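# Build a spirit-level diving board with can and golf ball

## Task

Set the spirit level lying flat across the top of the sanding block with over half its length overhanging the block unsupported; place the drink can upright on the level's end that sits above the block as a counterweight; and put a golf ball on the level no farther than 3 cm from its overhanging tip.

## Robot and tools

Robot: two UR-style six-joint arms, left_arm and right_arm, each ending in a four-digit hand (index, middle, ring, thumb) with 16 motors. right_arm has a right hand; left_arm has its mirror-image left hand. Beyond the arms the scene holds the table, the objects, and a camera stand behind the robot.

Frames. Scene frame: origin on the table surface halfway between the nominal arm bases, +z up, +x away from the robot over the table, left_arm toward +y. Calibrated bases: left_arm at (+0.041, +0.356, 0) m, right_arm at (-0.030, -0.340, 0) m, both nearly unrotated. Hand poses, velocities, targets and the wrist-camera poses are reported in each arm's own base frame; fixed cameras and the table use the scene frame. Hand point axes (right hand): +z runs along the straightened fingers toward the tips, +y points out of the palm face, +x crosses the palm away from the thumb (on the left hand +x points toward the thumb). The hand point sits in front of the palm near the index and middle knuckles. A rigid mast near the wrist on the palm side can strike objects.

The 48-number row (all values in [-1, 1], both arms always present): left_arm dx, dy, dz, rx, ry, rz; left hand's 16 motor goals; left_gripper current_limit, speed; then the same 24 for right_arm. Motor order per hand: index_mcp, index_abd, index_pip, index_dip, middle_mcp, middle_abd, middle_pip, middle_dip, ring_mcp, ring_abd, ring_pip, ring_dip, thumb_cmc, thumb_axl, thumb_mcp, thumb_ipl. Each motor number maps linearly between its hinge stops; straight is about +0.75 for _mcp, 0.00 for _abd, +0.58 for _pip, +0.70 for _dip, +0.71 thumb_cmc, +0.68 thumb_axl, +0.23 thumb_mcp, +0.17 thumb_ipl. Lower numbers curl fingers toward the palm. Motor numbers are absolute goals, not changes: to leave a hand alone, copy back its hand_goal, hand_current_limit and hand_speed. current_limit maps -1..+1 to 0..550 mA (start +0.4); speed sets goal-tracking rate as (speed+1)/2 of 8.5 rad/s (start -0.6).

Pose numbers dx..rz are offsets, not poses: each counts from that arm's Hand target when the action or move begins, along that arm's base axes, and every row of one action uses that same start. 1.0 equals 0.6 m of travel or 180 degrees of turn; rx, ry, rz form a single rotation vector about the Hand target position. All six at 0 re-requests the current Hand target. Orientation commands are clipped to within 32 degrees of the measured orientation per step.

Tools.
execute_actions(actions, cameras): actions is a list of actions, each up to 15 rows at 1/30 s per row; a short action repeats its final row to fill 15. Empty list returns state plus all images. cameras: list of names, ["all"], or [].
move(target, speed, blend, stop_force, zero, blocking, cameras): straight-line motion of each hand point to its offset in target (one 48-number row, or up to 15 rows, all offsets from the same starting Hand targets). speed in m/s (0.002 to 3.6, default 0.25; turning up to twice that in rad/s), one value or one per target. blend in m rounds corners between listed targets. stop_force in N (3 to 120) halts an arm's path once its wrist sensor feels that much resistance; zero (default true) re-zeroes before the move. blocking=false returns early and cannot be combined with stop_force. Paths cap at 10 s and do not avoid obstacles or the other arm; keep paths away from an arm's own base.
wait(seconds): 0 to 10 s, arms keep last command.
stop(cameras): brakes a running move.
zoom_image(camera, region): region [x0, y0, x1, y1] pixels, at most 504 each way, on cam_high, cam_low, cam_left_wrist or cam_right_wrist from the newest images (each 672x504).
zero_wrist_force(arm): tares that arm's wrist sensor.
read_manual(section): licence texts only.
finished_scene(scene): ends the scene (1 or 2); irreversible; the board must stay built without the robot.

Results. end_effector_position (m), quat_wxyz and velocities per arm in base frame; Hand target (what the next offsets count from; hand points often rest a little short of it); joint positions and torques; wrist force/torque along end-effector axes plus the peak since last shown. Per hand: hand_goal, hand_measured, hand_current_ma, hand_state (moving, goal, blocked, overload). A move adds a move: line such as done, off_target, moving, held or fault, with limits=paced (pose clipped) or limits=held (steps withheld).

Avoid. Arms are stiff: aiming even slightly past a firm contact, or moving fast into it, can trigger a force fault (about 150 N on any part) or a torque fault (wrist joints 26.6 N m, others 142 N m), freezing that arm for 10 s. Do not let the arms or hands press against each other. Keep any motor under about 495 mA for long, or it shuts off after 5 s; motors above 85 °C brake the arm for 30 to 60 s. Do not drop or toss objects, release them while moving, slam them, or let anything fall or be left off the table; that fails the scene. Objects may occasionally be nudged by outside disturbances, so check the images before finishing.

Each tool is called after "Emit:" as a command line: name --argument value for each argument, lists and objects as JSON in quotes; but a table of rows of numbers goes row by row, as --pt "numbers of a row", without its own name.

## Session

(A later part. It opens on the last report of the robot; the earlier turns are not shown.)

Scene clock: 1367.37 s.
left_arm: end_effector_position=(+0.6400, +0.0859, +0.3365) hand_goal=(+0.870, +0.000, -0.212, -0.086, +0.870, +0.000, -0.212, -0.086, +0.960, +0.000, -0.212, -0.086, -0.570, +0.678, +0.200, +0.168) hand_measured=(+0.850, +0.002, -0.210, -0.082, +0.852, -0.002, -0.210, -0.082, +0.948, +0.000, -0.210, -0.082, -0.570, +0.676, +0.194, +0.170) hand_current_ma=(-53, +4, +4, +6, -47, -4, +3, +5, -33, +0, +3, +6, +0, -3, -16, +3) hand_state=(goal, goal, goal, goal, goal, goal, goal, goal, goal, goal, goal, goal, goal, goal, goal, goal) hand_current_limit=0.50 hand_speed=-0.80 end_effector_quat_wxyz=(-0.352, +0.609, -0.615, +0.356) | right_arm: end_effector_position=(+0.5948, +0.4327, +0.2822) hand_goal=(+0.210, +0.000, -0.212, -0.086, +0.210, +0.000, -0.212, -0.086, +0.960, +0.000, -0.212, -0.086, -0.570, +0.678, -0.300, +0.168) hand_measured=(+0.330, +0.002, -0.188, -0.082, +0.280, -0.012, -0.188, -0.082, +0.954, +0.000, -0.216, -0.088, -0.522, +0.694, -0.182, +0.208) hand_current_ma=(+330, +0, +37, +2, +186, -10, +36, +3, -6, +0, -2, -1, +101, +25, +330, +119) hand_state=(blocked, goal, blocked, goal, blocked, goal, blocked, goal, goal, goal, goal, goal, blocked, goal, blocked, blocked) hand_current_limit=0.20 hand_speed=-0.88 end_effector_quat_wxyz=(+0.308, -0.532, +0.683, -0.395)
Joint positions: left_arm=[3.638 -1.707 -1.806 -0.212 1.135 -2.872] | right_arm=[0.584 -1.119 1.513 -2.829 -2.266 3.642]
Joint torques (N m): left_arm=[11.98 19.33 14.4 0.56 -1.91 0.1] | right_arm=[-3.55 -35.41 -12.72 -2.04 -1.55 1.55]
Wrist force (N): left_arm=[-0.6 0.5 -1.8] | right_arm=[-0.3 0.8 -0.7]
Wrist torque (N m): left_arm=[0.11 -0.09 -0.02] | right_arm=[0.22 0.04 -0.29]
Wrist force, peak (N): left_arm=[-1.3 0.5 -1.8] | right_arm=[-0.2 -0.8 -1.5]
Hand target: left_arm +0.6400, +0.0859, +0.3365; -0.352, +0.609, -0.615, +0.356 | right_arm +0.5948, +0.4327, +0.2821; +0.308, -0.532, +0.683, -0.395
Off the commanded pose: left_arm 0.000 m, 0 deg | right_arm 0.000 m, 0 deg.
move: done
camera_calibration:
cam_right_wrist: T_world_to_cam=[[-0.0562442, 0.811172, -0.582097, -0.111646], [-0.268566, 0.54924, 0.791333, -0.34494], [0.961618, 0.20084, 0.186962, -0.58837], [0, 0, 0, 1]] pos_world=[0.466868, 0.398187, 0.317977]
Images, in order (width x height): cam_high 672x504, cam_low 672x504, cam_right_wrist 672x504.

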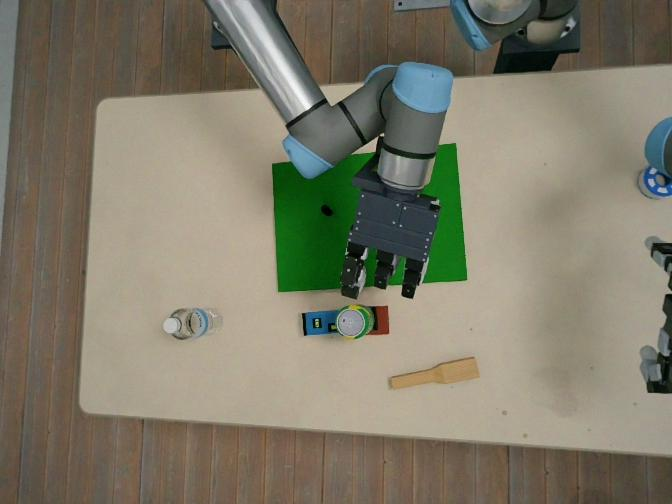

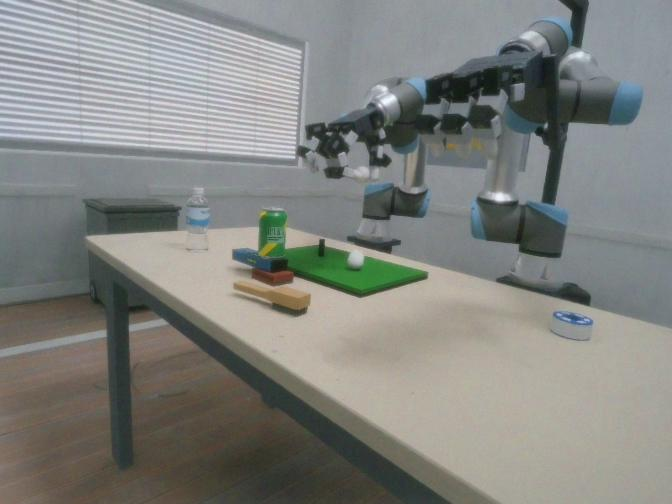

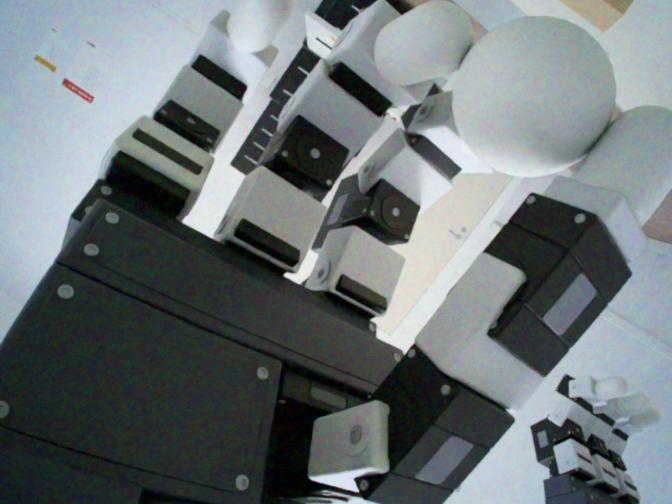

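Emit:
move --pt "0 0 0 0 0 0 0.87 0 -0.212 -0.086 0.87 0 -0.212 -0.086 0.960 0 -0.212 -0.086 -0.570 0.678 0.2 0.168 0.5 -0.8 0.3005 -0.3758 0 0 0 0.1039 0.21 0 -0.212 -0.086 0.21 0 -0.212 -0.086 0.960 0 -0.212 -0.086 -0.570 0.678 -0.30 0.168 0.2 -0.88" --pt "0 0 0 0 0 0 0.87 0 -0.212 -0.086 0.87 0 -0.212 -0.086 0.960 0 -0.212 -0.086 -0.570 0.678 0.2 0.168 0.5 -0.8 0.3005 -0.3758 -0.2535 0 0 0.1039 0.21 0 -0.212 -0.086 0.21 0 -0.212 -0.086 0.960 0 -0.212 -0.086 -0.570 0.678 -0.30 0.168 0.2 -0.88" --speed '[0.2,0.1]' --blend '[0.005,0]' --cameras '["cam_high","cam_low","cam_right_wrist"]'

Emit:
zoom_image --camera "cam_low" --region '[190, 190, 310, 310]'

Emit:
zoom_image --camera "cam_right_wrist" --region '[360, 0, 672, 234]'

Scene clock: 1402.50 s.
left_arm: end_effector_position=(+0.6400, +0.0859, +0.3365) hand_goal=(+0.870, +0.000, -0.212, -0.086, +0.870, +0.000, -0.212, -0.086, +0.960, +0.000, -0.212, -0.086, -0.570, +0.678, +0.200, +0.168) hand_measured=(+0.850, +0.002, -0.210, -0.082, +0.852, -0.002, -0.210, -0.082, +0.948, +0.000, -0.210, -0.082, -0.570, +0.676, +0.194, +0.170) hand_current_ma=(-53, +4, +4, +6, -47, -4, +3, +5, -33, +0, +3, +6, +0, -3, -16, +3) hand_state=(goal, goal, goal, goal, goal, goal, goal, goal, goal, goal, goal, goal, goal, goal, goal, goal) hand_current_limit=0.50 hand_speed=-0.80 end_effector_quat_wxyz=(-0.352, +0.609, -0.615, +0.356) | right_arm: end_effector_position=(+0.7751, +0.2072, +0.1298) hand_goal=(+0.210, +0.000, -0.212, -0.086, +0.210, +0.000, -0.212, -0.086, +0.960, +0.000, -0.212, -0.086, -0.570, +0.678, -0.300, +0.168) hand_measured=(+0.330, +0.002, -0.186, -0.082, +0.278, -0.012, -0.188, -0.082, +0.954, +0.000, -0.216, -0.088, -0.520, +0.694, -0.182, +0.210) hand_current_ma=(+330, +0, +38, +2, +176, -11, +36, +3, -6, +0, -2, -1, +105, +26, +330, +120) hand_state=(blocked, goal, blocked, goal, blocked, goal, blocked, goal, goal, goal, goal, goal, blocked, goal, blocked, blocked) hand_current_limit=0.20 hand_speed=-0.88 end_effector_quat_wxyz=(-0.368, +0.636, -0.588, +0.340)
Joint positions: left_arm=[3.638 -1.707 -1.806 -0.212 1.135 -2.872] | right_arm=[0.062 -0.854 1.549 -3.314 -1.556 3.133]
Joint torques (N m): left_arm=[11.62 19.93 14.98 0.64 -1.9 0.08] | right_arm=[-5.94 -60.48 -31.14 -1.93 1.61 -0.37]
Wrist force (N): left_arm=[-0.7 0.6 -1.7] | right_arm=[0.1 0.6 -0.3]
Wrist torque (N m): left_arm=[0.09 -0.07 -0.03] | right_arm=[0.13 0.00 -0.23]
Wrist force, peak (N): left_arm=[-0.7 0.7 -2.2] | right_arm=[-1.7 2.0 -2.1]
Hand target: left_arm +0.6400, +0.0859, +0.3365; -0.352, +0.609, -0.615, +0.356 | right_arm +0.7751, +0.2072, +0.1300; -0.368, +0.636, -0.587, +0.340
Off the commanded pose: left_arm 0.000 m, 0 deg | right_arm 0.000 m, 0 deg.
move: done
camera_calibration:
cam_right_wrist: T_world_to_cam=[[-0.313646, 0.750151, -0.582151, 0.204961], [-0.430152, 0.434321, 0.791413, 0.0968608], [0.846519, 0.498637, 0.186456, -0.660295], [0, 0, 0, 1]] pos_world=[0.664902, 0.133428, 0.165777]
Images, in order (width x height): cam_high 672x504, cam_low 672x504, cam_right_wrist 672x504.

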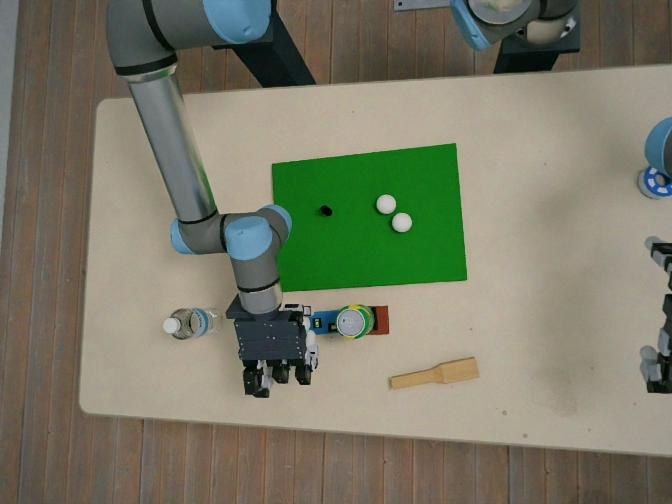

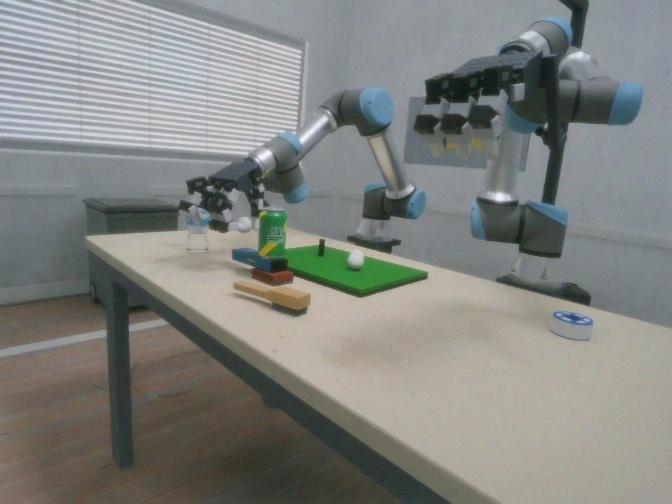

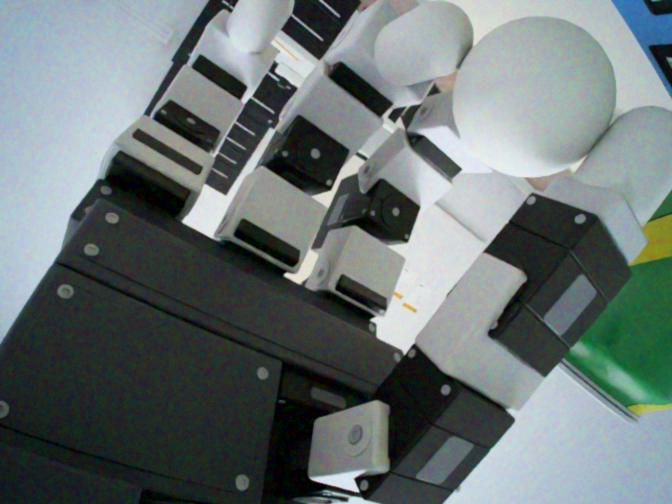

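Scaled by 4.200 from the camera's 672x504 image, which has a finer 960x720 frame.

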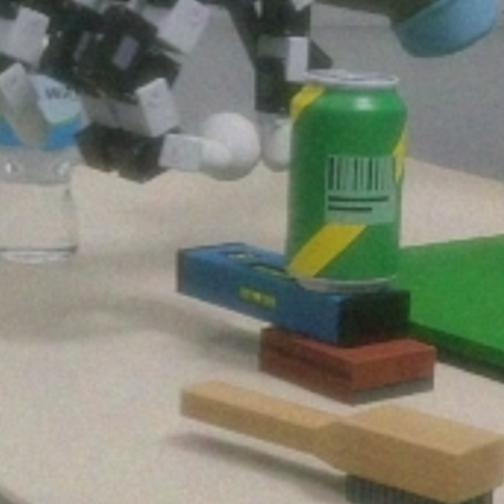

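Scaled by 1.615 from the camera's 672x504 image, which has a finer 960x720 frame.

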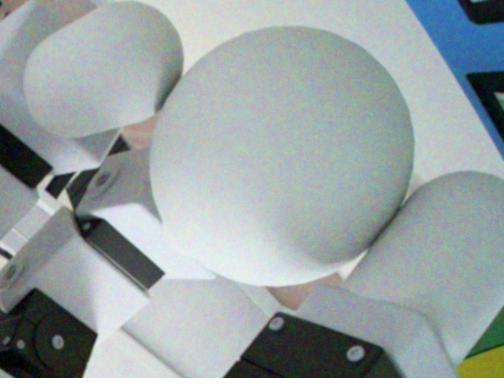

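Emit:
move --pt "0 0 0 0 0 0 0.87 0 -0.212 -0.086 0.87 0 -0.212 -0.086 0.960 0 -0.212 -0.086 -0.570 0.678 0.2 0.168 0.5 -0.8 0 0 -0.055 0 0 0 0.21 0 -0.212 -0.086 0.21 0 -0.212 -0.086 0.960 0 -0.212 -0.086 -0.570 0.678 -0.30 0.168 0.2 -0.88" --speed 0.06 --cameras '["cam_high","cam_low","cam_right_wrist"]'

Emit:
zoom_image --camera "cam_low" --region '[190, 200, 290, 300]'

Emit:
zoom_image --camera "cam_high" --region '[270, 280, 420, 370]'

Emit:
zoom_image --camera "cam_right_wrist" --region '[360, 0, 672, 234]'

Scene clock: 1422.93 s.
left_arm: end_effector_position=(+0.6400, +0.0859, +0.3365) hand_goal=(+0.870, +0.000, -0.212, -0.086, +0.870, +0.000, -0.212, -0.086, +0.960, +0.000, -0.212, -0.086, -0.570, +0.678, +0.200, +0.168) hand_measured=(+0.850, +0.002, -0.210, -0.082, +0.852, -0.002, -0.210, -0.082, +0.948, +0.000, -0.210, -0.082, -0.570, +0.676, +0.194, +0.170) hand_current_ma=(-53, +4, +4, +6, -47, -4, +3, +5, -33, +0, +3, +6, +0, -3, -16, +3) hand_state=(goal, goal, goal, goal, goal, goal, goal, goal, goal, goal, goal, goal, goal, goal, goal, goal) hand_current_limit=0.50 hand_speed=-0.80 end_effector_quat_wxyz=(-0.352, +0.609, -0.615, +0.356) | right_arm: end_effector_position=(+0.7751, +0.2072, +0.0967) hand_goal=(+0.210, +0.000, -0.212, -0.086, +0.210, +0.000, -0.212, -0.086, +0.960, +0.000, -0.212, -0.086, -0.570, +0.678, -0.300, +0.168) hand_measured=(+0.330, +0.002, -0.186, -0.082, +0.278, -0.012, -0.188, -0.082, +0.954, +0.000, -0.216, -0.088, -0.520, +0.694, -0.182, +0.210) hand_current_ma=(+330, +0, +38, +2, +176, -11, +36, +3, -6, +0, -2, -1, +105, +26, +330, +120) hand_state=(blocked, goal, blocked, goal, blocked, goal, blocked, goal, goal, goal, goal, goal, blocked, goal, blocked, blocked) hand_current_limit=0.20 hand_speed=-0.88 end_effector_quat_wxyz=(-0.368, +0.636, -0.588, +0.340) end_effector_velocity=(+0.000, +0.000, +0.001) end_effector_angular_velocity=(+0.000, +0.005, +0.000)
Joint positions: left_arm=[3.638 -1.707 -1.806 -0.212 1.135 -2.872] | right_arm=[0.062 -0.802 1.559 -3.376 -1.556 3.133]
Joint velocities: left_arm=[within noise] | right_arm=[0 -0.003 0 0.007 0 0]
Joint torques (N m): left_arm=[11.68 19.52 15.1 0.55 -1.83 -0.06] | right_arm=[1.94 -63.75 -22.48 -1.07 -0.09 1.04]
Wrist force (N): left_arm=[-0.8 0.2 -1.5] | right_arm=[0.2 0.5 -0.7]
Wrist torque (N m): left_arm=[0.04 -0.06 -0.03] | right_arm=[0.17 0.01 -0.21]
Wrist force, peak (N): left_arm=[-1.0 0.5 -2.0] | right_arm=[0.2 -0.4 -1.1]
Hand target: left_arm +0.6400, +0.0859, +0.3365; -0.352, +0.609, -0.615, +0.356 | right_arm +0.7751, +0.2072, +0.0970; -0.368, +0.636, -0.587, +0.340
Off the commanded pose: left_arm 0.000 m, 0 deg | right_arm 0.000 m, 0 deg.
move: done
camera_calibration:
cam_right_wrist: T_world_to_cam=[[-0.313646, 0.750151, -0.582151, 0.185616], [-0.430152, 0.434321, 0.791413, 0.123013], [0.846519, 0.498637, 0.186456, -0.654173], [0, 0, 0, 1]] pos_world=[0.664902, 0.133528, 0.132677]
Images, in order (width x height): cam_high 672x504, cam_low 672x504, cam_right_wrist 672x504.

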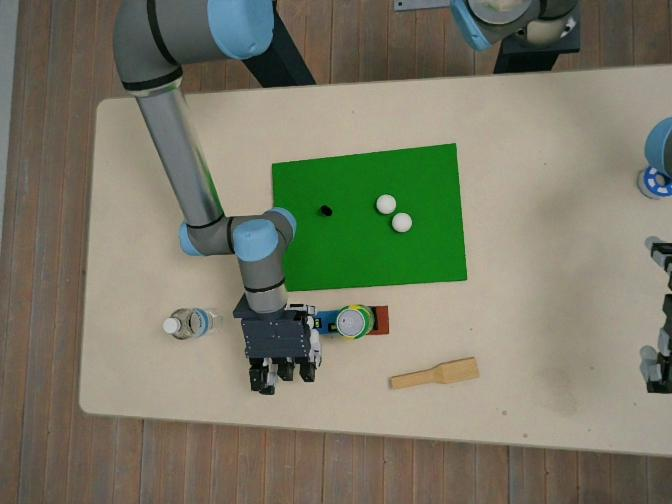

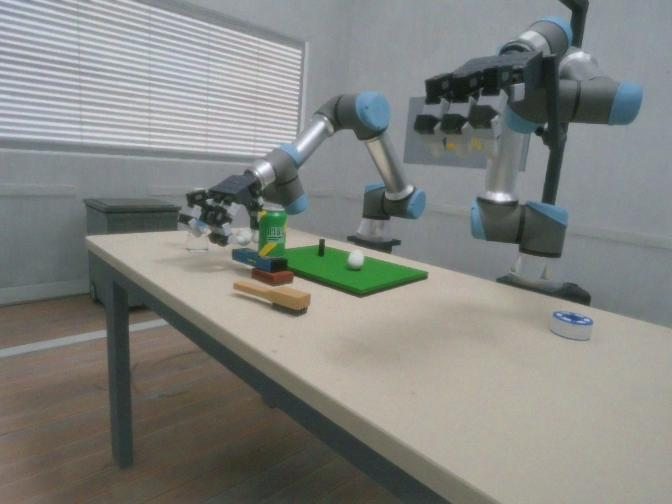

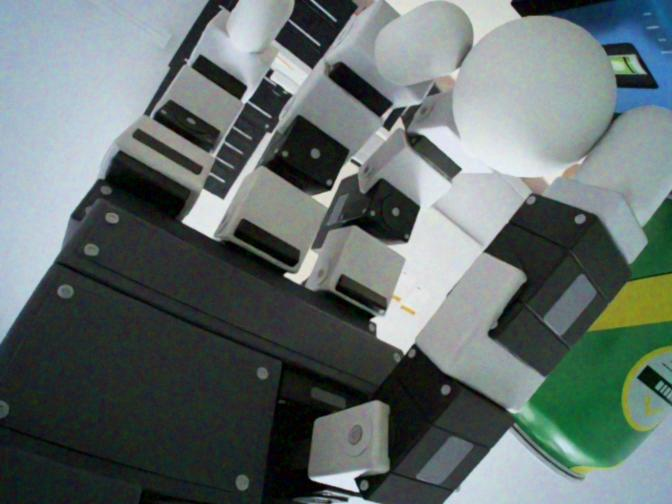

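Scaled by 5.040 from the camera's 672x504 image, which has a finer 960x720 frame.

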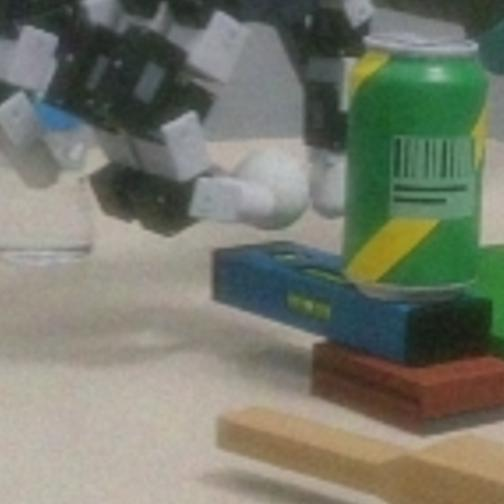

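Scaled by 3.360 from the camera's 672x504 image, which has a finer 960x720 frame.

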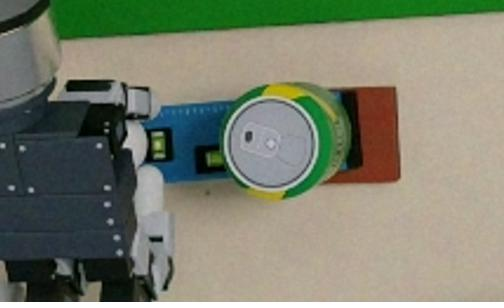

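Scaled by 1.615 from the camera's 672x504 image, which has a finer 960x720 frame.

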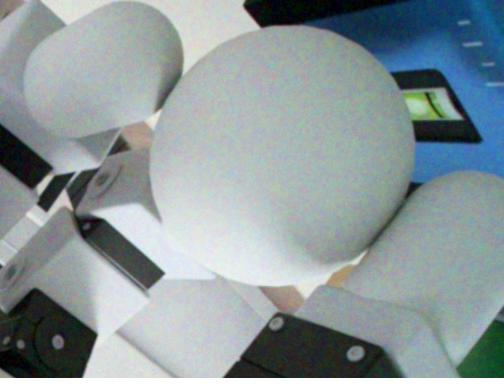

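Emit:
move --pt "0 0 0 0 0 0 0.87 0 -0.212 -0.086 0.87 0 -0.212 -0.086 0.960 0 -0.212 -0.086 -0.570 0.678 0.2 0.168 0.5 -0.8 -0.0008 0.0067 -0.0058 0 0 0 0.21 0 -0.212 -0.086 0.21 0 -0.212 -0.086 0.960 0 -0.212 -0.086 -0.570 0.678 -0.30 0.168 0.2 -0.88" --speed 0.03

Emit:
wait --seconds 0.3

Emit:
move --pt "0 0 0 0 0 0 0.87 0 -0.212 -0.086 0.87 0 -0.212 -0.086 0.960 0 -0.212 -0.086 -0.570 0.678 0.2 0.168 0.5 -0.8 0 0 -0.0017 0 0 0 0.21 0 -0.212 -0.086 0.21 0 -0.212 -0.086 0.960 0 -0.212 -0.086 -0.570 0.678 -0.30 0.168 0.2 -0.88" --speed 0.01 --cameras '["cam_low"]'

Emit:
zoom_image --camera "cam_low" --region '[200, 210, 280, 290]'

Scene clock: 1453.80 s.
left_arm: end_effector_position=(+0.6400, +0.0859, +0.3365) hand_goal=(+0.870, +0.000, -0.212, -0.086, +0.870, +0.000, -0.212, -0.086, +0.960, +0.000, -0.212, -0.086, -0.570, +0.678, +0.200, +0.168) hand_measured=(+0.850, +0.002, -0.210, -0.082, +0.852, -0.002, -0.210, -0.082, +0.948, +0.000, -0.210, -0.082, -0.570, +0.676, +0.194, +0.170) hand_current_ma=(-53, +4, +4, +6, -47, -4, +3, +5, -33, +0, +3, +6, +0, -3, -16, +3) hand_state=(goal, goal, goal, goal, goal, goal, goal, goal, goal, goal, goal, goal, goal, goal, goal, goal) hand_current_limit=0.50 hand_speed=-0.80 end_effector_quat_wxyz=(-0.352, +0.609, -0.615, +0.356) | right_arm: end_effector_position=(+0.7746, +0.2113, +0.0934) hand_goal=(+0.210, +0.000, -0.212, -0.086, +0.210, +0.000, -0.212, -0.086, +0.960, +0.000, -0.212, -0.086, -0.570, +0.678, -0.300, +0.168) hand_measured=(+0.330, +0.002, -0.186, -0.082, +0.278, -0.012, -0.188, -0.082, +0.954, +0.000, -0.216, -0.088, -0.520, +0.694, -0.182, +0.210) hand_current_ma=(+330, +0, +38, +2, +176, -11, +36, +3, -6, +0, -2, -1, +105, +26, +330, +120) hand_state=(blocked, goal, blocked, goal, blocked, goal, blocked, goal, goal, goal, goal, goal, blocked, goal, blocked, blocked) hand_current_limit=0.20 hand_speed=-0.88 end_effector_quat_wxyz=(-0.368, +0.636, -0.587, +0.340)
Joint positions: left_arm=[3.638 -1.707 -1.806 -0.212 1.135 -2.872] | right_arm=[0.069 -0.795 1.557 -3.382 -1.562 3.137]
Joint torques (N m): left_arm=[12.18 19.98 15.47 0.61 -1.72 -0.09] | right_arm=[-2.98 -50.54 -29.29 -3.54 -0.52 1.05]
Wrist force (N): left_arm=[-0.6 0.7 -1.6] | right_arm=[0.4 0.6 -0.3]
Wrist torque (N m): left_arm=[0.11 -0.07 -0.03] | right_arm=[0.13 -0.03 -0.19]
Wrist force, peak (N): left_arm=[-0.9 0.4 -2.0] | right_arm=[0.3 0.5 -0.8]
Hand target: left_arm +0.6400, +0.0859, +0.3365; -0.352, +0.609, -0.615, +0.356 | right_arm +0.7747, +0.2112, +0.0935; -0.368, +0.636, -0.587, +0.340
Off the commanded pose: left_arm 0.000 m, 0 deg | right_arm 0.000 m, 0 deg.
move: done

Scene clock: 1454.10 s.
left_arm: end_effector_position=(+0.6400, +0.0859, +0.3365) hand_goal=(+0.870, +0.000, -0.212, -0.086, +0.870, +0.000, -0.212, -0.086, +0.960, +0.000, -0.212, -0.086, -0.570, +0.678, +0.200, +0.168) hand_measured=(+0.850, +0.002, -0.210, -0.082, +0.852, -0.002, -0.210, -0.082, +0.948, +0.000, -0.210, -0.082, -0.570, +0.676, +0.194, +0.170) hand_current_ma=(-53, +4, +4, +6, -47, -4, +3, +5, -33, +0, +3, +6, +0, -3, -16, +3) hand_state=(goal, goal, goal, goal, goal, goal, goal, goal, goal, goal, goal, goal, goal, goal, goal, goal) hand_current_limit=0.50 hand_speed=-0.80 end_effector_quat_wxyz=(-0.352, +0.609, -0.615, +0.356) | right_arm: end_effector_position=(+0.7747, +0.2113, +0.0934) hand_goal=(+0.210, +0.000, -0.212, -0.086, +0.210, +0.000, -0.212, -0.086, +0.960, +0.000, -0.212, -0.086, -0.570, +0.678, -0.300, +0.168) hand_measured=(+0.330, +0.002, -0.186, -0.082, +0.278, -0.012, -0.188, -0.082, +0.954, +0.000, -0.216, -0.088, -0.520, +0.694, -0.182, +0.210) hand_current_ma=(+330, +0, +38, +2, +176, -11, +36, +3, -6, +0, -2, -1, +105, +26, +330, +120) hand_state=(blocked, goal, blocked, goal, blocked, goal, blocked, goal, goal, goal, goal, goal, blocked, goal, blocked, blocked) hand_current_limit=0.20 hand_speed=-0.88 end_effector_quat_wxyz=(-0.368, +0.636, -0.588, +0.340)
Joint positions: left_arm=[3.638 -1.707 -1.806 -0.212 1.135 -2.872] | right_arm=[0.069 -0.795 1.557 -3.382 -1.562 3.137]
Joint torques (N m): left_arm=[11.94 19.71 15.38 0.69 -1.6 -0.12] | right_arm=[-6.39 -58.9 -27.14 -1.46 1.72 -0.47]
Wrist force (N): left_arm=[-0.7 0.6 -1.3] | right_arm=[0.3 0.3 -0.5]
Wrist torque (N m): left_arm=[0.08 -0.05 -0.04] | right_arm=[0.13 0.00 -0.21]
Wrist force, peak (N): left_arm=[-0.8 0.3 -1.9] | right_arm=[0.1 0.6 -0.6]
Hand target: left_arm +0.6400, +0.0859, +0.3365; -0.352, +0.609, -0.615, +0.356 | right_arm +0.7747, +0.2112, +0.0935; -0.368, +0.636, -0.587, +0.340
Off the commanded pose: left_arm 0.000 m, 0 deg | right_arm 0.000 m, 0 deg.
wait: 0.30 s; at rest by 0.17 s

Scene clock: 1454.80 s.
left_arm: end_effector_position=(+0.6400, +0.0859, +0.3365) hand_goal=(+0.870, +0.000, -0.212, -0.086, +0.870, +0.000, -0.212, -0.086, +0.960, +0.000, -0.212, -0.086, -0.570, +0.678, +0.200, +0.168) hand_measured=(+0.850, +0.002, -0.210, -0.082, +0.852, -0.002, -0.210, -0.082, +0.948, +0.000, -0.210, -0.082, -0.570, +0.676, +0.194, +0.170) hand_current_ma=(-53, +4, +4, +6, -47, -4, +3, +5, -33, +0, +3, +6, +0, -3, -16, +3) hand_state=(goal, goal, goal, goal, goal, goal, goal, goal, goal, goal, goal, goal, goal, goal, goal, goal) hand_current_limit=0.50 hand_speed=-0.80 end_effector_quat_wxyz=(-0.352, +0.609, -0.615, +0.356) | right_arm: end_effector_position=(+0.7747, +0.2112, +0.0925) hand_goal=(+0.210, +0.000, -0.212, -0.086, +0.210, +0.000, -0.212, -0.086, +0.960, +0.000, -0.212, -0.086, -0.570, +0.678, -0.300, +0.168) hand_measured=(+0.330, +0.002, -0.186, -0.082, +0.278, -0.012, -0.188, -0.082, +0.954, +0.000, -0.216, -0.088, -0.520, +0.694, -0.182, +0.210) hand_current_ma=(+330, +0, +38, +2, +176, -11, +36, +3, -6, +0, -2, -1, +105, +26, +330, +120) hand_state=(blocked, goal, blocked, goal, blocked, goal, blocked, goal, goal, goal, goal, goal, blocked, goal, blocked, blocked) hand_current_limit=0.20 hand_speed=-0.88 end_effector_quat_wxyz=(-0.368, +0.636, -0.587, +0.340)
Joint positions: left_arm=[3.638 -1.707 -1.806 -0.212 1.135 -2.872] | right_arm=[0.069 -0.794 1.558 -3.383 -1.562 3.137]
Joint torques (N m): left_arm=[11.68 20.21 15.1 0.68 -1.65 -0.12] | right_arm=[-6.21 -42.13 -8.5 -4.2 1.87 -1.03]
Wrist force (N): left_arm=[-1.0 0.5 -1.9] | right_arm=[0.2 0.2 -0.3]
Wrist torque (N m): left_arm=[0.10 -0.04 -0.05] | right_arm=[0.09 -0.01 -0.21]
Wrist force, peak (N): left_arm=[-1.0 0.5 -1.9] | right_arm=[0.0 0.5 -0.9]
Hand target: left_arm +0.6400, +0.0859, +0.3365; -0.352, +0.609, -0.615, +0.356 | right_arm +0.7747, +0.2112, +0.0925; -0.368, +0.636, -0.587, +0.340
Off the commanded pose: left_arm 0.000 m, 0 deg | right_arm 0.000 m, 0 deg.
move: done
Images, in order (width x height): cam_low 672x504.

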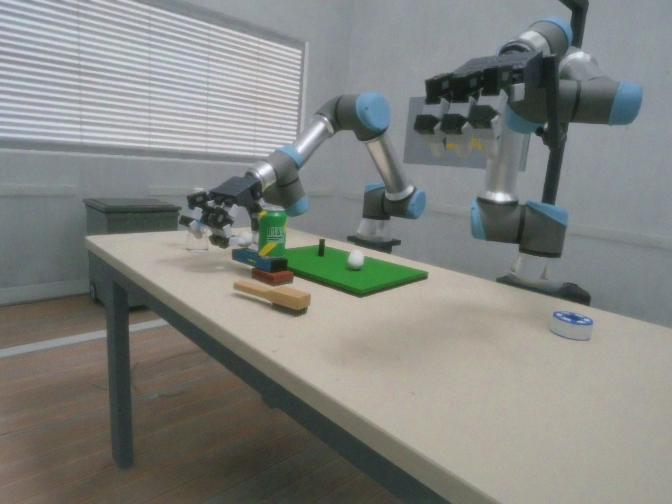

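Scaled by 6.300 from the camera's 672x504 image, which has a finer 960x720 frame.

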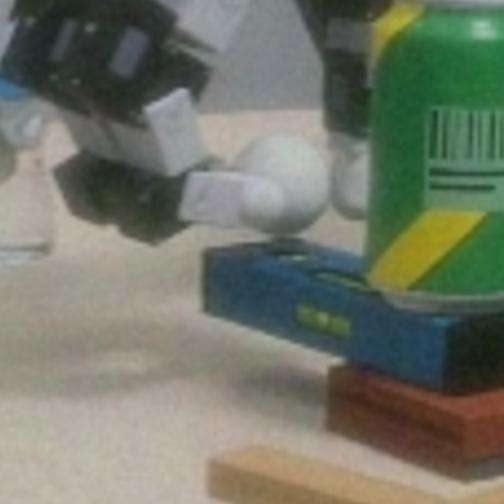

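Emit:
move --pt "0 0 0 0 0 0 0.87 0 -0.212 -0.086 0.87 0 -0.212 -0.086 0.960 0 -0.212 -0.086 -0.570 0.678 0.2 0.168 0.5 -0.8 0.0035 0 -0.0017 0 0 0 0.21 0 -0.212 -0.086 0.21 0 -0.212 -0.086 0.960 0 -0.212 -0.086 -0.570 0.678 -0.30 0.168 0.2 -0.88" --speed 0.01

Emit:
move --pt "0 0 0 0 0 0 0.87 0 -0.212 -0.086 0.87 0 -0.212 -0.086 0.960 0 -0.212 -0.086 -0.570 0.678 0.2 0.168 0.5 -0.8 0 0 -0.0017 0 0 0 0.21 0 -0.212 -0.086 0.21 0 -0.212 -0.086 0.960 0 -0.212 -0.086 -0.570 0.678 -0.30 0.168 0.2 -0.88" --speed 0.01

Emit:
zoom_image --camera "cam_low" --region '[200, 210, 280, 290]'

Scene clock: 1476.13 s.
left_arm: end_effector_position=(+0.6400, +0.0859, +0.3365) hand_goal=(+0.870, +0.000, -0.212, -0.086, +0.870, +0.000, -0.212, -0.086, +0.960, +0.000, -0.212, -0.086, -0.570, +0.678, +0.200, +0.168) hand_measured=(+0.850, +0.002, -0.210, -0.082, +0.852, -0.002, -0.210, -0.082, +0.948, +0.000, -0.210, -0.082, -0.570, +0.676, +0.194, +0.170) hand_current_ma=(-53, +4, +4, +6, -47, -4, +3, +5, -33, +0, +3, +6, +0, -3, -16, +3) hand_state=(goal, goal, goal, goal, goal, goal, goal, goal, goal, goal, goal, goal, goal, goal, goal, goal) hand_current_limit=0.50 hand_speed=-0.80 end_effector_quat_wxyz=(-0.352, +0.609, -0.615, +0.356) | right_arm: end_effector_position=(+0.7768, +0.2112, +0.0914) hand_goal=(+0.210, +0.000, -0.212, -0.086, +0.210, +0.000, -0.212, -0.086, +0.960, +0.000, -0.212, -0.086, -0.570, +0.678, -0.300, +0.168) hand_measured=(+0.330, +0.002, -0.186, -0.082, +0.278, -0.012, -0.188, -0.082, +0.954, +0.000, -0.216, -0.088, -0.520, +0.694, -0.182, +0.210) hand_current_ma=(+330, +0, +38, +2, +176, -11, +36, +3, -6, +0, -2, -1, +105, +26, +330, +120) hand_state=(blocked, goal, blocked, goal, blocked, goal, blocked, goal, goal, goal, goal, goal, blocked, goal, blocked, blocked) hand_current_limit=0.20 hand_speed=-0.88 end_effector_quat_wxyz=(-0.368, +0.636, -0.587, +0.340)
Joint positions: left_arm=[3.638 -1.707 -1.806 -0.212 1.135 -2.872] | right_arm=[0.068 -0.789 1.551 -3.381 -1.561 3.136]
Joint torques (N m): left_arm=[11.68 19.69 15.21 0.64 -1.7 -0.2] | right_arm=[-8.1 -47.65 -23.64 -1.36 1.79 -1.03]
Wrist force (N): left_arm=[-0.6 0.4 -1.8] | right_arm=[0.3 0.6 -0.6]
Wrist torque (N m): left_arm=[0.08 -0.08 -0.03] | right_arm=[0.17 -0.01 -0.19]
Wrist force, peak (N): left_arm=[-1.1 0.7 -1.9] | right_arm=[0.3 0.5 -0.9]
Hand target: left_arm +0.6400, +0.0859, +0.3365; -0.352, +0.609, -0.615, +0.356 | right_arm +0.7768, +0.2112, +0.0914; -0.368, +0.636, -0.587, +0.340
Off the commanded pose: left_arm 0.000 m, 0 deg | right_arm 0.000 m, 0 deg.
move: done

Scene clock: 1476.83 s.
left_arm: end_effector_position=(+0.6400, +0.0859, +0.3365) hand_goal=(+0.870, +0.000, -0.212, -0.086, +0.870, +0.000, -0.212, -0.086, +0.960, +0.000, -0.212, -0.086, -0.570, +0.678, +0.200, +0.168) hand_measured=(+0.850, +0.002, -0.210, -0.082, +0.852, -0.002, -0.210, -0.082, +0.948, +0.000, -0.210, -0.082, -0.570, +0.676, +0.194, +0.170) hand_current_ma=(-53, +4, +4, +6, -47, -4, +3, +5, -33, +0, +3, +6, +0, -3, -16, +3) hand_state=(goal, goal, goal, goal, goal, goal, goal, goal, goal, goal, goal, goal, goal, goal, goal, goal) hand_current_limit=0.50 hand_speed=-0.80 end_effector_quat_wxyz=(-0.352, +0.609, -0.615, +0.356) | right_arm: end_effector_position=(+0.7768, +0.2112, +0.0904) hand_goal=(+0.210, +0.000, -0.212, -0.086, +0.210, +0.000, -0.212, -0.086, +0.960, +0.000, -0.212, -0.086, -0.570, +0.678, -0.300, +0.168) hand_measured=(+0.330, +0.002, -0.186, -0.082, +0.278, -0.012, -0.188, -0.082, +0.954, +0.000, -0.216, -0.088, -0.520, +0.694, -0.182, +0.210) hand_current_ma=(+330, +0, +38, +2, +176, -11, +36, +3, -6, +0, -2, -1, +105, +26, +330, +120) hand_state=(blocked, goal, blocked, goal, blocked, goal, blocked, goal, goal, goal, goal, goal, blocked, goal, blocked, blocked) hand_current_limit=0.20 hand_speed=-0.88 end_effector_quat_wxyz=(-0.368, +0.636, -0.587, +0.340)
Joint positions: left_arm=[3.638 -1.707 -1.806 -0.212 1.135 -2.872] | right_arm=[0.068 -0.787 1.551 -3.383 -1.561 3.136]
Joint torques (N m): left_arm=[11.72 19.84 15.45 0.73 -1.73 -0.19] | right_arm=[-7.15 -42.71 -7.33 -4.26 1.53 -0.85]
Wrist force (N): left_arm=[-0.9 0.6 -1.7] | right_arm=[0.2 0.5 -0.6]
Wrist torque (N m): left_arm=[0.11 -0.03 -0.06] | right_arm=[0.15 0.01 -0.20]
Wrist force, peak (N): left_arm=[-0.7 0.7 -2.1] | right_arm=[0.3 0.8 -0.6]
Hand target: left_arm +0.6400, +0.0859, +0.3365; -0.352, +0.609, -0.615, +0.356 | right_arm +0.7768, +0.2112, +0.0904; -0.368, +0.636, -0.587, +0.340
Off the commanded pose: left_arm 0.000 m, 0 deg | right_arm 0.000 m, 0 deg.
move: done

Scaled by 6.300 from the camera's 672x504 image, which has a finer 960x720 frame.
This view is cut from an older image: the scene may have changed since it was taken.

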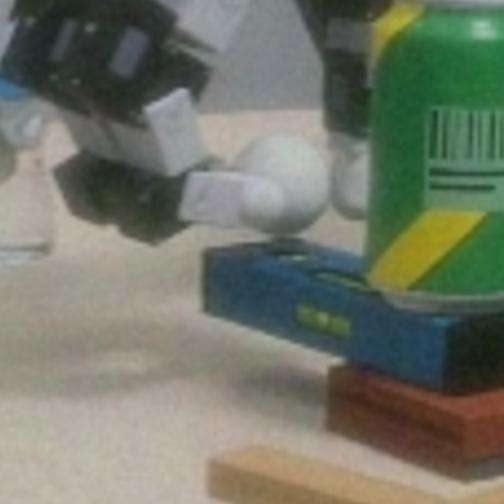

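Emit:
move --pt "0 0 0 0 0 0 0.87 0 -0.212 -0.086 0.87 0 -0.212 -0.086 0.960 0 -0.212 -0.086 -0.570 0.678 0.2 0.168 0.5 -0.8 0 0 -0.0017 0 0 0 0.21 0 -0.212 -0.086 0.21 0 -0.212 -0.086 0.960 0 -0.212 -0.086 -0.570 0.678 -0.30 0.168 0.2 -0.88" --speed 0.01 --cameras '["cam_high","cam_low","cam_right_wrist"]'

Emit:
zoom_image --camera "cam_low" --region '[200, 210, 280, 290]'

Emit:
zoom_image --camera "cam_high" --region '[270, 280, 370, 350]'

Emit:
zoom_image --camera "cam_right_wrist" --region '[360, 0, 672, 234]'

Scene clock: 1486.00 s.
left_arm: end_effector_position=(+0.6400, +0.0859, +0.3365) hand_goal=(+0.870, +0.000, -0.212, -0.086, +0.870, +0.000, -0.212, -0.086, +0.960, +0.000, -0.212, -0.086, -0.570, +0.678, +0.200, +0.168) hand_measured=(+0.850, +0.002, -0.210, -0.082, +0.852, -0.002, -0.210, -0.082, +0.948, +0.000, -0.210, -0.082, -0.570, +0.676, +0.194, +0.170) hand_current_ma=(-53, +4, +4, +6, -47, -4, +3, +5, -33, +0, +3, +6, +0, -3, -16, +3) hand_state=(goal, goal, goal, goal, goal, goal, goal, goal, goal, goal, goal, goal, goal, goal, goal, goal) hand_current_limit=0.50 hand_speed=-0.80 end_effector_quat_wxyz=(-0.352, +0.609, -0.615, +0.356) | right_arm: end_effector_position=(+0.7768, +0.2112, +0.0894) hand_goal=(+0.210, +0.000, -0.212, -0.086, +0.210, +0.000, -0.212, -0.086, +0.960, +0.000, -0.212, -0.086, -0.570, +0.678, -0.300, +0.168) hand_measured=(+0.330, +0.002, -0.186, -0.082, +0.278, -0.012, -0.188, -0.082, +0.954, +0.000, -0.216, -0.088, -0.520, +0.694, -0.182, +0.210) hand_current_ma=(+330, +0, +38, +2, +176, -11, +36, +3, -6, +0, -2, -1, +105, +26, +330, +120) hand_state=(blocked, goal, blocked, goal, blocked, goal, blocked, goal, goal, goal, goal, goal, blocked, goal, blocked, blocked) hand_current_limit=0.20 hand_speed=-0.88 end_effector_quat_wxyz=(-0.368, +0.636, -0.587, +0.340)
Joint positions: left_arm=[3.638 -1.707 -1.806 -0.212 1.135 -2.872] | right_arm=[0.068 -0.785 1.551 -3.385 -1.561 3.136]
Joint torques (N m): left_arm=[11.6 20.42 14.95 0.55 -1.63 -0.38] | right_arm=[-3.93 -42.9 -7.62 -4.19 0.41 -0.37]
Wrist force (N): left_arm=[-0.6 0.8 -1.2] | right_arm=[0.1 0.5 -0.4]
Wrist torque (N m): left_arm=[0.09 -0.07 -0.02] | right_arm=[0.13 0.00 -0.21]
Wrist force, peak (N): left_arm=[-0.6 1.0 -2.0] | right_arm=[0.4 0.9 -0.5]
Hand target: left_arm +0.6400, +0.0859, +0.3365; -0.352, +0.609, -0.615, +0.356 | right_arm +0.7768, +0.2112, +0.0894; -0.368, +0.636, -0.587, +0.340
Off the commanded pose: left_arm 0.000 m, 0 deg | right_arm 0.000 m, 0 deg.
move: done
camera_calibration:
cam_right_wrist: T_world_to_cam=[[-0.313372, 0.750167, -0.582278, 0.178672], [-0.43042, 0.434361, 0.791245, 0.128057], [0.846485, 0.498578, 0.18677, -0.656235], [0, 0, 0, 1]] pos_world=[0.666602, 0.137527, 0.125278]
Images, in order (width x height): cam_high 672x504, cam_low 672x504, cam_right_wrist 672x504.

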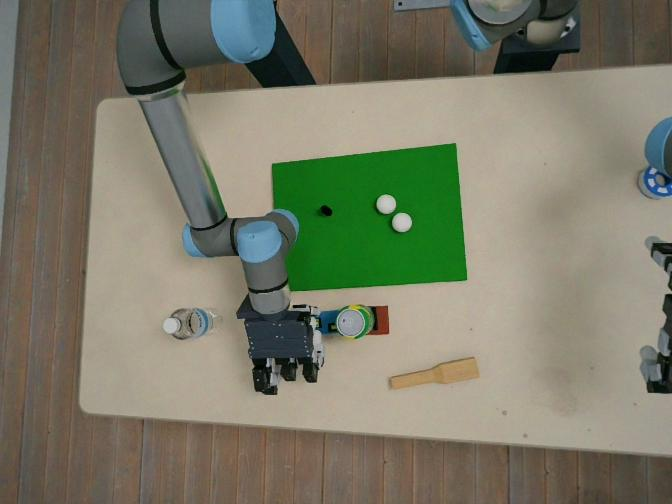

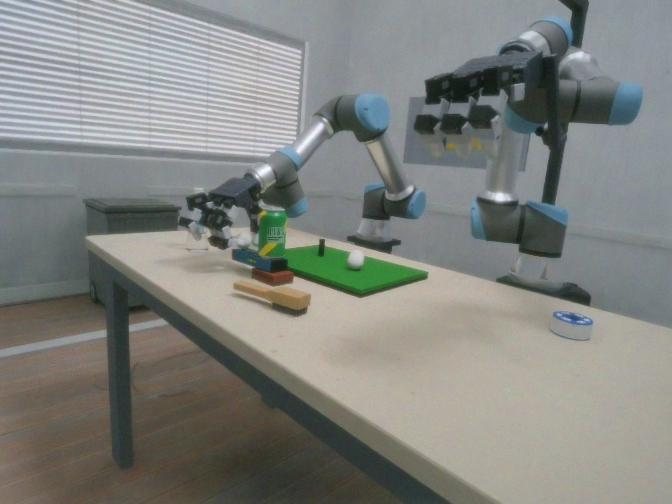

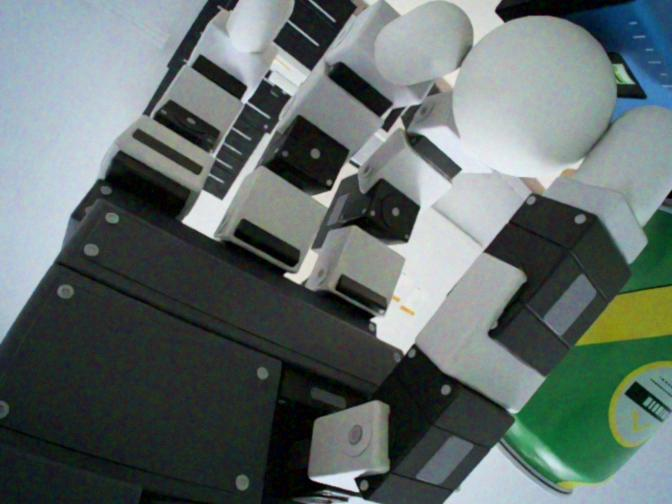

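Scaled by 6.300 from the camera's 672x504 image, which has a finer 960x720 frame.

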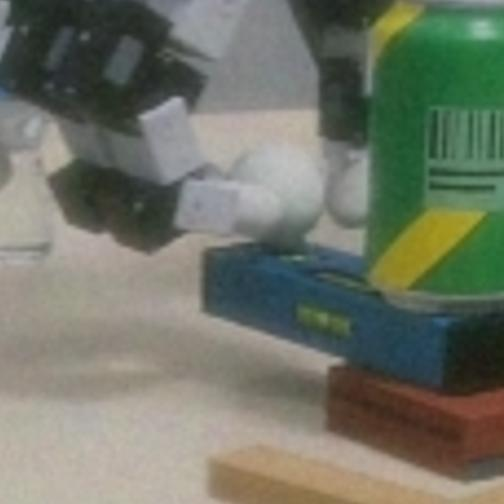

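Scaled by 5.040 from the camera's 672x504 image, which has a finer 960x720 frame.

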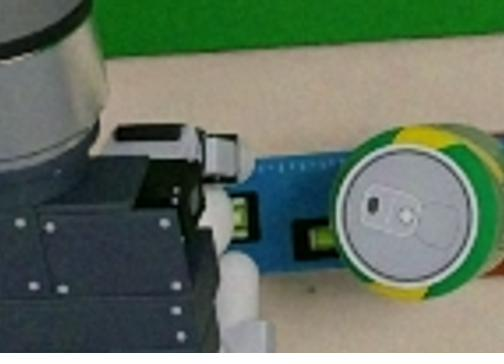

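Scaled by 1.615 from the camera's 672x504 image, which has a finer 960x720 frame.

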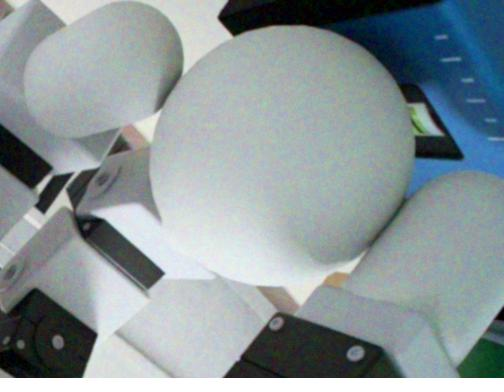

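Emit:
move --pt "0 0 0 0 0 0 0.87 0 -0.212 -0.086 0.87 0 -0.212 -0.086 0.960 0 -0.212 -0.086 -0.570 0.678 0.2 0.168 0.5 -0.8 0 0 -0.0017 0 0 0 0.21 0 -0.212 -0.086 0.21 0 -0.212 -0.086 0.960 0 -0.212 -0.086 -0.570 0.678 -0.30 0.168 0.2 -0.88" --speed 0.01

Emit:
move --pt "0 0 0 0 0 0 0.87 0 -0.212 -0.086 0.87 0 -0.212 -0.086 0.960 0 -0.212 -0.086 -0.570 0.678 0.2 0.168 0.5 -0.8 0 0 -0.0017 0 0 0 0.21 0 -0.212 -0.086 0.21 0 -0.212 -0.086 0.960 0 -0.212 -0.086 -0.570 0.678 -0.30 0.168 0.2 -0.88" --speed 0.01 --cameras '["cam_low"]'

Emit:
zoom_image --camera "cam_low" --region '[200, 210, 280, 290]'

Scene clock: 1501.97 s.
left_arm: end_effector_position=(+0.6400, +0.0859, +0.3365) hand_goal=(+0.870, +0.000, -0.212, -0.086, +0.870, +0.000, -0.212, -0.086, +0.960, +0.000, -0.212, -0.086, -0.570, +0.678, +0.200, +0.168) hand_measured=(+0.850, +0.002, -0.210, -0.082, +0.852, -0.002, -0.210, -0.082, +0.948, +0.000, -0.210, -0.082, -0.570, +0.676, +0.194, +0.170) hand_current_ma=(-53, +4, +4, +6, -47, -4, +3, +5, -33, +0, +3, +6, +0, -3, -16, +3) hand_state=(goal, goal, goal, goal, goal, goal, goal, goal, goal, goal, goal, goal, goal, goal, goal, goal) hand_current_limit=0.50 hand_speed=-0.80 end_effector_quat_wxyz=(-0.352, +0.609, -0.615, +0.356) | right_arm: end_effector_position=(+0.7768, +0.2112, +0.0884) hand_goal=(+0.210, +0.000, -0.212, -0.086, +0.210, +0.000, -0.212, -0.086, +0.960, +0.000, -0.212, -0.086, -0.570, +0.678, -0.300, +0.168) hand_measured=(+0.330, +0.002, -0.186, -0.082, +0.278, -0.012, -0.188, -0.082, +0.954, +0.000, -0.216, -0.088, -0.520, +0.694, -0.182, +0.210) hand_current_ma=(+330, +0, +38, +2, +176, -11, +36, +3, -6, +0, -2, -1, +105, +26, +330, +120) hand_state=(blocked, goal, blocked, goal, blocked, goal, blocked, goal, goal, goal, goal, goal, blocked, goal, blocked, blocked) hand_current_limit=0.20 hand_speed=-0.88 end_effector_quat_wxyz=(-0.368, +0.636, -0.587, +0.340)
Joint positions: left_arm=[3.638 -1.707 -1.806 -0.212 1.135 -2.872] | right_arm=[0.068 -0.784 1.551 -3.387 -1.561 3.136]
Joint torques (N m): left_arm=[11.8 20.5 15.47 0.55 -1.56 -0.37] | right_arm=[-0.93 -42.66 -6.71 -4.19 -0.89 0.29]
Wrist force (N): left_arm=[-0.8 0.4 -1.4] | right_arm=[0.1 0.5 -0.4]
Wrist torque (N m): left_arm=[0.05 -0.04 -0.05] | right_arm=[0.15 0.00 -0.21]
Wrist force, peak (N): left_arm=[-0.8 0.3 -2.0] | right_arm=[0.1 1.0 -0.2]
Hand target: left_arm +0.6400, +0.0859, +0.3365; -0.352, +0.609, -0.615, +0.356 | right_arm +0.7768, +0.2112, +0.0884; -0.368, +0.636, -0.587, +0.340
Off the commanded pose: left_arm 0.000 m, 0 deg | right_arm 0.000 m, 0 deg.
move: done

Scene clock: 1502.67 s.
left_arm: end_effector_position=(+0.6400, +0.0859, +0.3365) hand_goal=(+0.870, +0.000, -0.212, -0.086, +0.870, +0.000, -0.212, -0.086, +0.960, +0.000, -0.212, -0.086, -0.570, +0.678, +0.200, +0.168) hand_measured=(+0.850, +0.002, -0.210, -0.082, +0.852, -0.002, -0.210, -0.082, +0.948, +0.000, -0.210, -0.082, -0.570, +0.676, +0.194, +0.170) hand_current_ma=(-53, +4, +4, +6, -47, -4, +3, +5, -33, +0, +3, +6, +0, -3, -16, +3) hand_state=(goal, goal, goal, goal, goal, goal, goal, goal, goal, goal, goal, goal, goal, goal, goal, goal) hand_current_limit=0.50 hand_speed=-0.80 end_effector_quat_wxyz=(-0.352, +0.609, -0.615, +0.356) | right_arm: end_effector_position=(+0.7768, +0.2112, +0.0874) hand_goal=(+0.210, +0.000, -0.212, -0.086, +0.210, +0.000, -0.212, -0.086, +0.960, +0.000, -0.212, -0.086, -0.570, +0.678, -0.300, +0.168) hand_measured=(+0.330, +0.002, -0.186, -0.082, +0.278, -0.012, -0.188, -0.082, +0.954, +0.000, -0.216, -0.088, -0.520, +0.694, -0.182, +0.210) hand_current_ma=(+330, +0, +38, +2, +175, -11, +36, +3, -6, +0, -2, -1, +105, +27, +330, +120) hand_state=(blocked, goal, blocked, goal, blocked, goal, blocked, goal, goal, goal, goal, goal, blocked, goal, blocked, blocked) hand_current_limit=0.20 hand_speed=-0.88 end_effector_quat_wxyz=(-0.368, +0.636, -0.587, +0.340)
Joint positions: left_arm=[3.638 -1.707 -1.806 -0.212 1.135 -2.872] | right_arm=[0.068 -0.782 1.551 -3.389 -1.561 3.136]
Joint torques (N m): left_arm=[12.04 20.1 15.52 0.59 -1.61 -0.38] | right_arm=[-0.11 -41.95 -7 -3.99 -1.12 0.44]
Wrist force (N): left_arm=[-0.5 0.4 -1.7] | right_arm=[0.5 -0.5 -1.0]
Wrist torque (N m): left_arm=[0.08 -0.09 -0.02] | right_arm=[0.12 -0.02 -0.19]
Wrist force, peak (N): left_arm=[-0.9 0.4 -2.0] | right_arm=[0.5 -0.5 -1.0]
Hand target: left_arm +0.6400, +0.0859, +0.3365; -0.352, +0.609, -0.615, +0.356 | right_arm +0.7768, +0.2112, +0.0874; -0.368, +0.636, -0.587, +0.340
Off the commanded pose: left_arm 0.000 m, 0 deg | right_arm 0.000 m, 0 deg.
move: done
Images, in order (width x height): cam_low 672x504.

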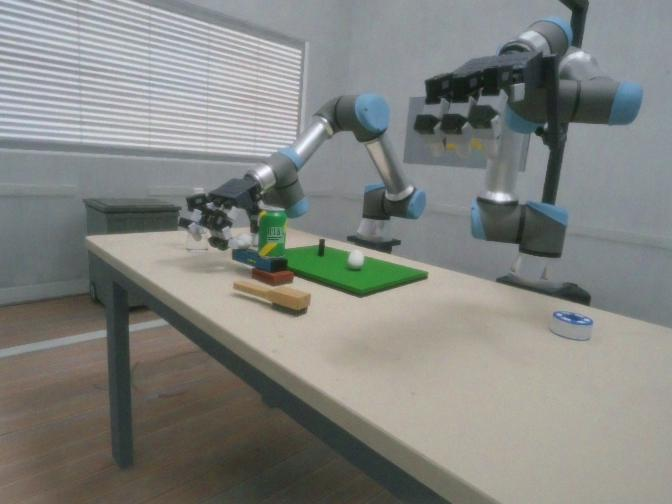

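Scaled by 6.300 from the camera's 672x504 image, which has a finer 960x720 frame.

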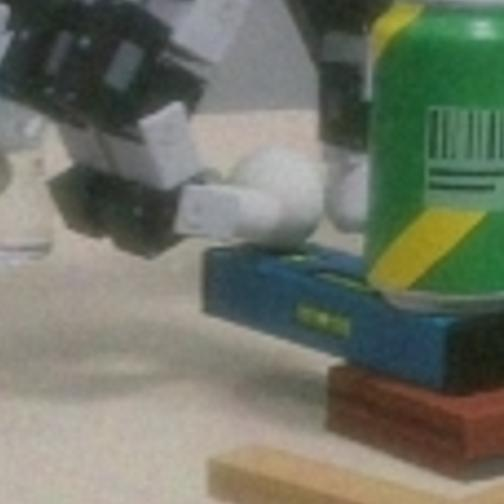

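Emit:
move --pt "0 0 0 0 0 0 0.87 0 -0.212 -0.086 0.87 0 -0.212 -0.086 0.960 0 -0.212 -0.086 -0.570 0.678 0.2 0.168 0.5 -0.8 0 0 0 0 0 0 0.330 0 -0.212 -0.086 0.278 0 -0.212 -0.086 0.960 0 -0.212 -0.086 -0.54 0.678 -0.182 0.168 0.2 -0.975" --pt "0 0 0 0 0 0 0.87 0 -0.212 -0.086 0.87 0 -0.212 -0.086 0.960 0 -0.212 -0.086 -0.570 0.678 0.2 0.168 0.5 -0.8 0 0 0 0 0 0 0.48 0 -0.212 -0.086 0.43 0 -0.212 -0.086 0.960 0 -0.212 -0.086 -0.55 0.678 -0.03 0.168 0.3 -0.975" --speed 0.02 --cameras '["cam_low","cam_right_wrist"]'

Emit:
zoom_image --camera "cam_low" --region '[200, 210, 280, 290]'

Scene clock: 1526.10 s.
left_arm: end_effector_position=(+0.6400, +0.0859, +0.3365) hand_goal=(+0.870, +0.000, -0.212, -0.086, +0.870, +0.000, -0.212, -0.086, +0.960, +0.000, -0.212, -0.086, -0.570, +0.678, +0.200, +0.168) hand_measured=(+0.850, +0.002, -0.210, -0.082, +0.852, -0.002, -0.210, -0.082, +0.948, +0.000, -0.210, -0.082, -0.570, +0.676, +0.194, +0.170) hand_current_ma=(-53, +4, +4, +6, -47, -4, +3, +5, -33, +0, +3, +6, +0, -3, -16, +3) hand_state=(goal, goal, goal, goal, goal, goal, goal, goal, goal, goal, goal, goal, goal, goal, goal, goal) hand_current_limit=0.50 hand_speed=-0.80 end_effector_quat_wxyz=(-0.352, +0.609, -0.615, +0.356) | right_arm: end_effector_position=(+0.7768, +0.2112, +0.0874) hand_goal=(+0.480, +0.000, -0.212, -0.086, +0.430, +0.000, -0.212, -0.086, +0.960, +0.000, -0.212, -0.086, -0.550, +0.678, -0.030, +0.168) hand_measured=(+0.466, +0.004, -0.208, -0.082, +0.420, -0.004, -0.210, -0.084, +0.954, +0.000, -0.216, -0.088, -0.548, +0.680, -0.034, +0.170) hand_current_ma=(-18, +2, +3, +2, -12, -2, +2, +1, -6, +0, -2, -1, +1, +2, -3, +2) hand_state=(goal, goal, goal, goal, goal, goal, goal, goal, goal, goal, goal, goal, goal, goal, goal, goal) hand_current_limit=0.30 hand_speed=-0.97 end_effector_quat_wxyz=(-0.368, +0.636, -0.587, +0.340)
Joint positions: left_arm=[3.638 -1.707 -1.806 -0.212 1.135 -2.872] | right_arm=[0.068 -0.782 1.551 -3.389 -1.561 3.136]
Joint torques (N m): left_arm=[11.91 20.41 15.32 0.73 -1.52 -0.52] | right_arm=[1.83 -58.5 -8.86 -1.33 -1.2 1.41]
Wrist force (N): left_arm=[-0.2 0.7 -1.5] | right_arm=[0.1 0.1 -0.6]
Wrist torque (N m): left_arm=[0.10 -0.13 0.00] | right_arm=[0.12 0.01 -0.22]
Wrist force, peak (N): left_arm=[-0.3 0.8 -2.1] | right_arm=[0.1 -0.5 -1.4]
Hand target: left_arm +0.6400, +0.0859, +0.3365; -0.352, +0.609, -0.615, +0.356 | right_arm +0.7768, +0.2112, +0.0874; -0.368, +0.636, -0.587, +0.340
Off the commanded pose: left_arm 0.000 m, 0 deg | right_arm 0.000 m, 0 deg.
move: done
camera_calibration:
cam_right_wrist: T_world_to_cam=[[-0.313396, 0.750192, -0.582232, 0.177515], [-0.430401, 0.434318, 0.791279, 0.129629], [0.846485, 0.498578, 0.18677, -0.655862], [0, 0, 0, 1]] pos_world=[0.666602, 0.137527, 0.123277]
Images, in order (width x height): cam_low 672x504, cam_right_wrist 672x504.

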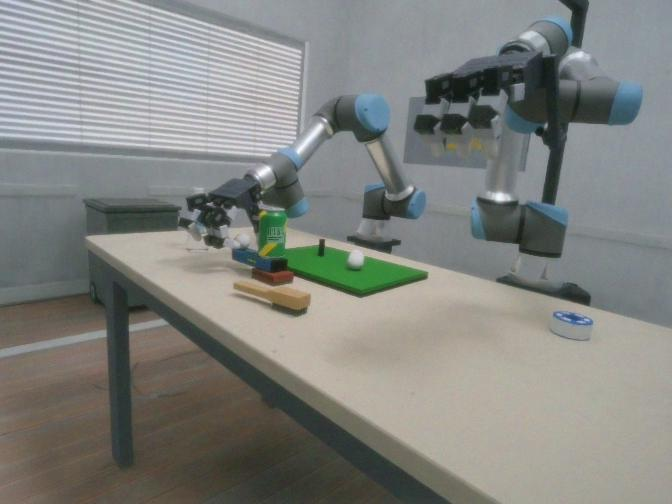

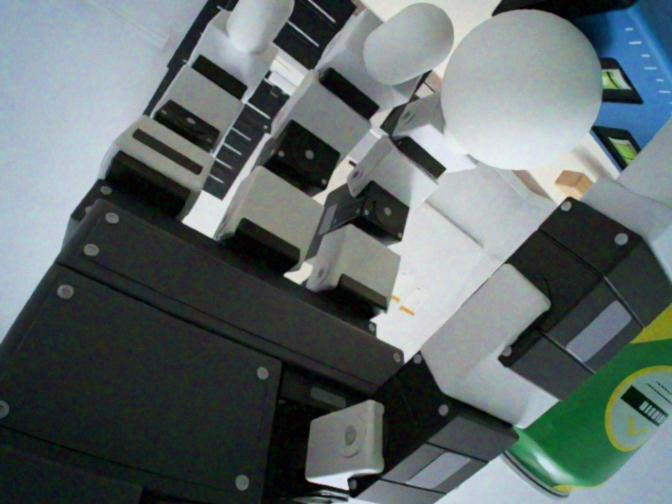

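Scaled by 6.300 from the camera's 672x504 image, which has a finer 960x720 frame.

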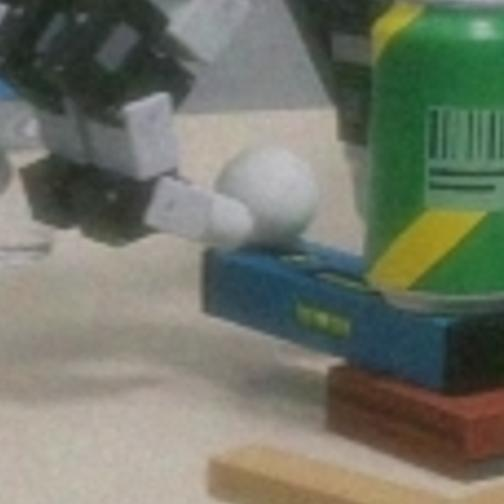

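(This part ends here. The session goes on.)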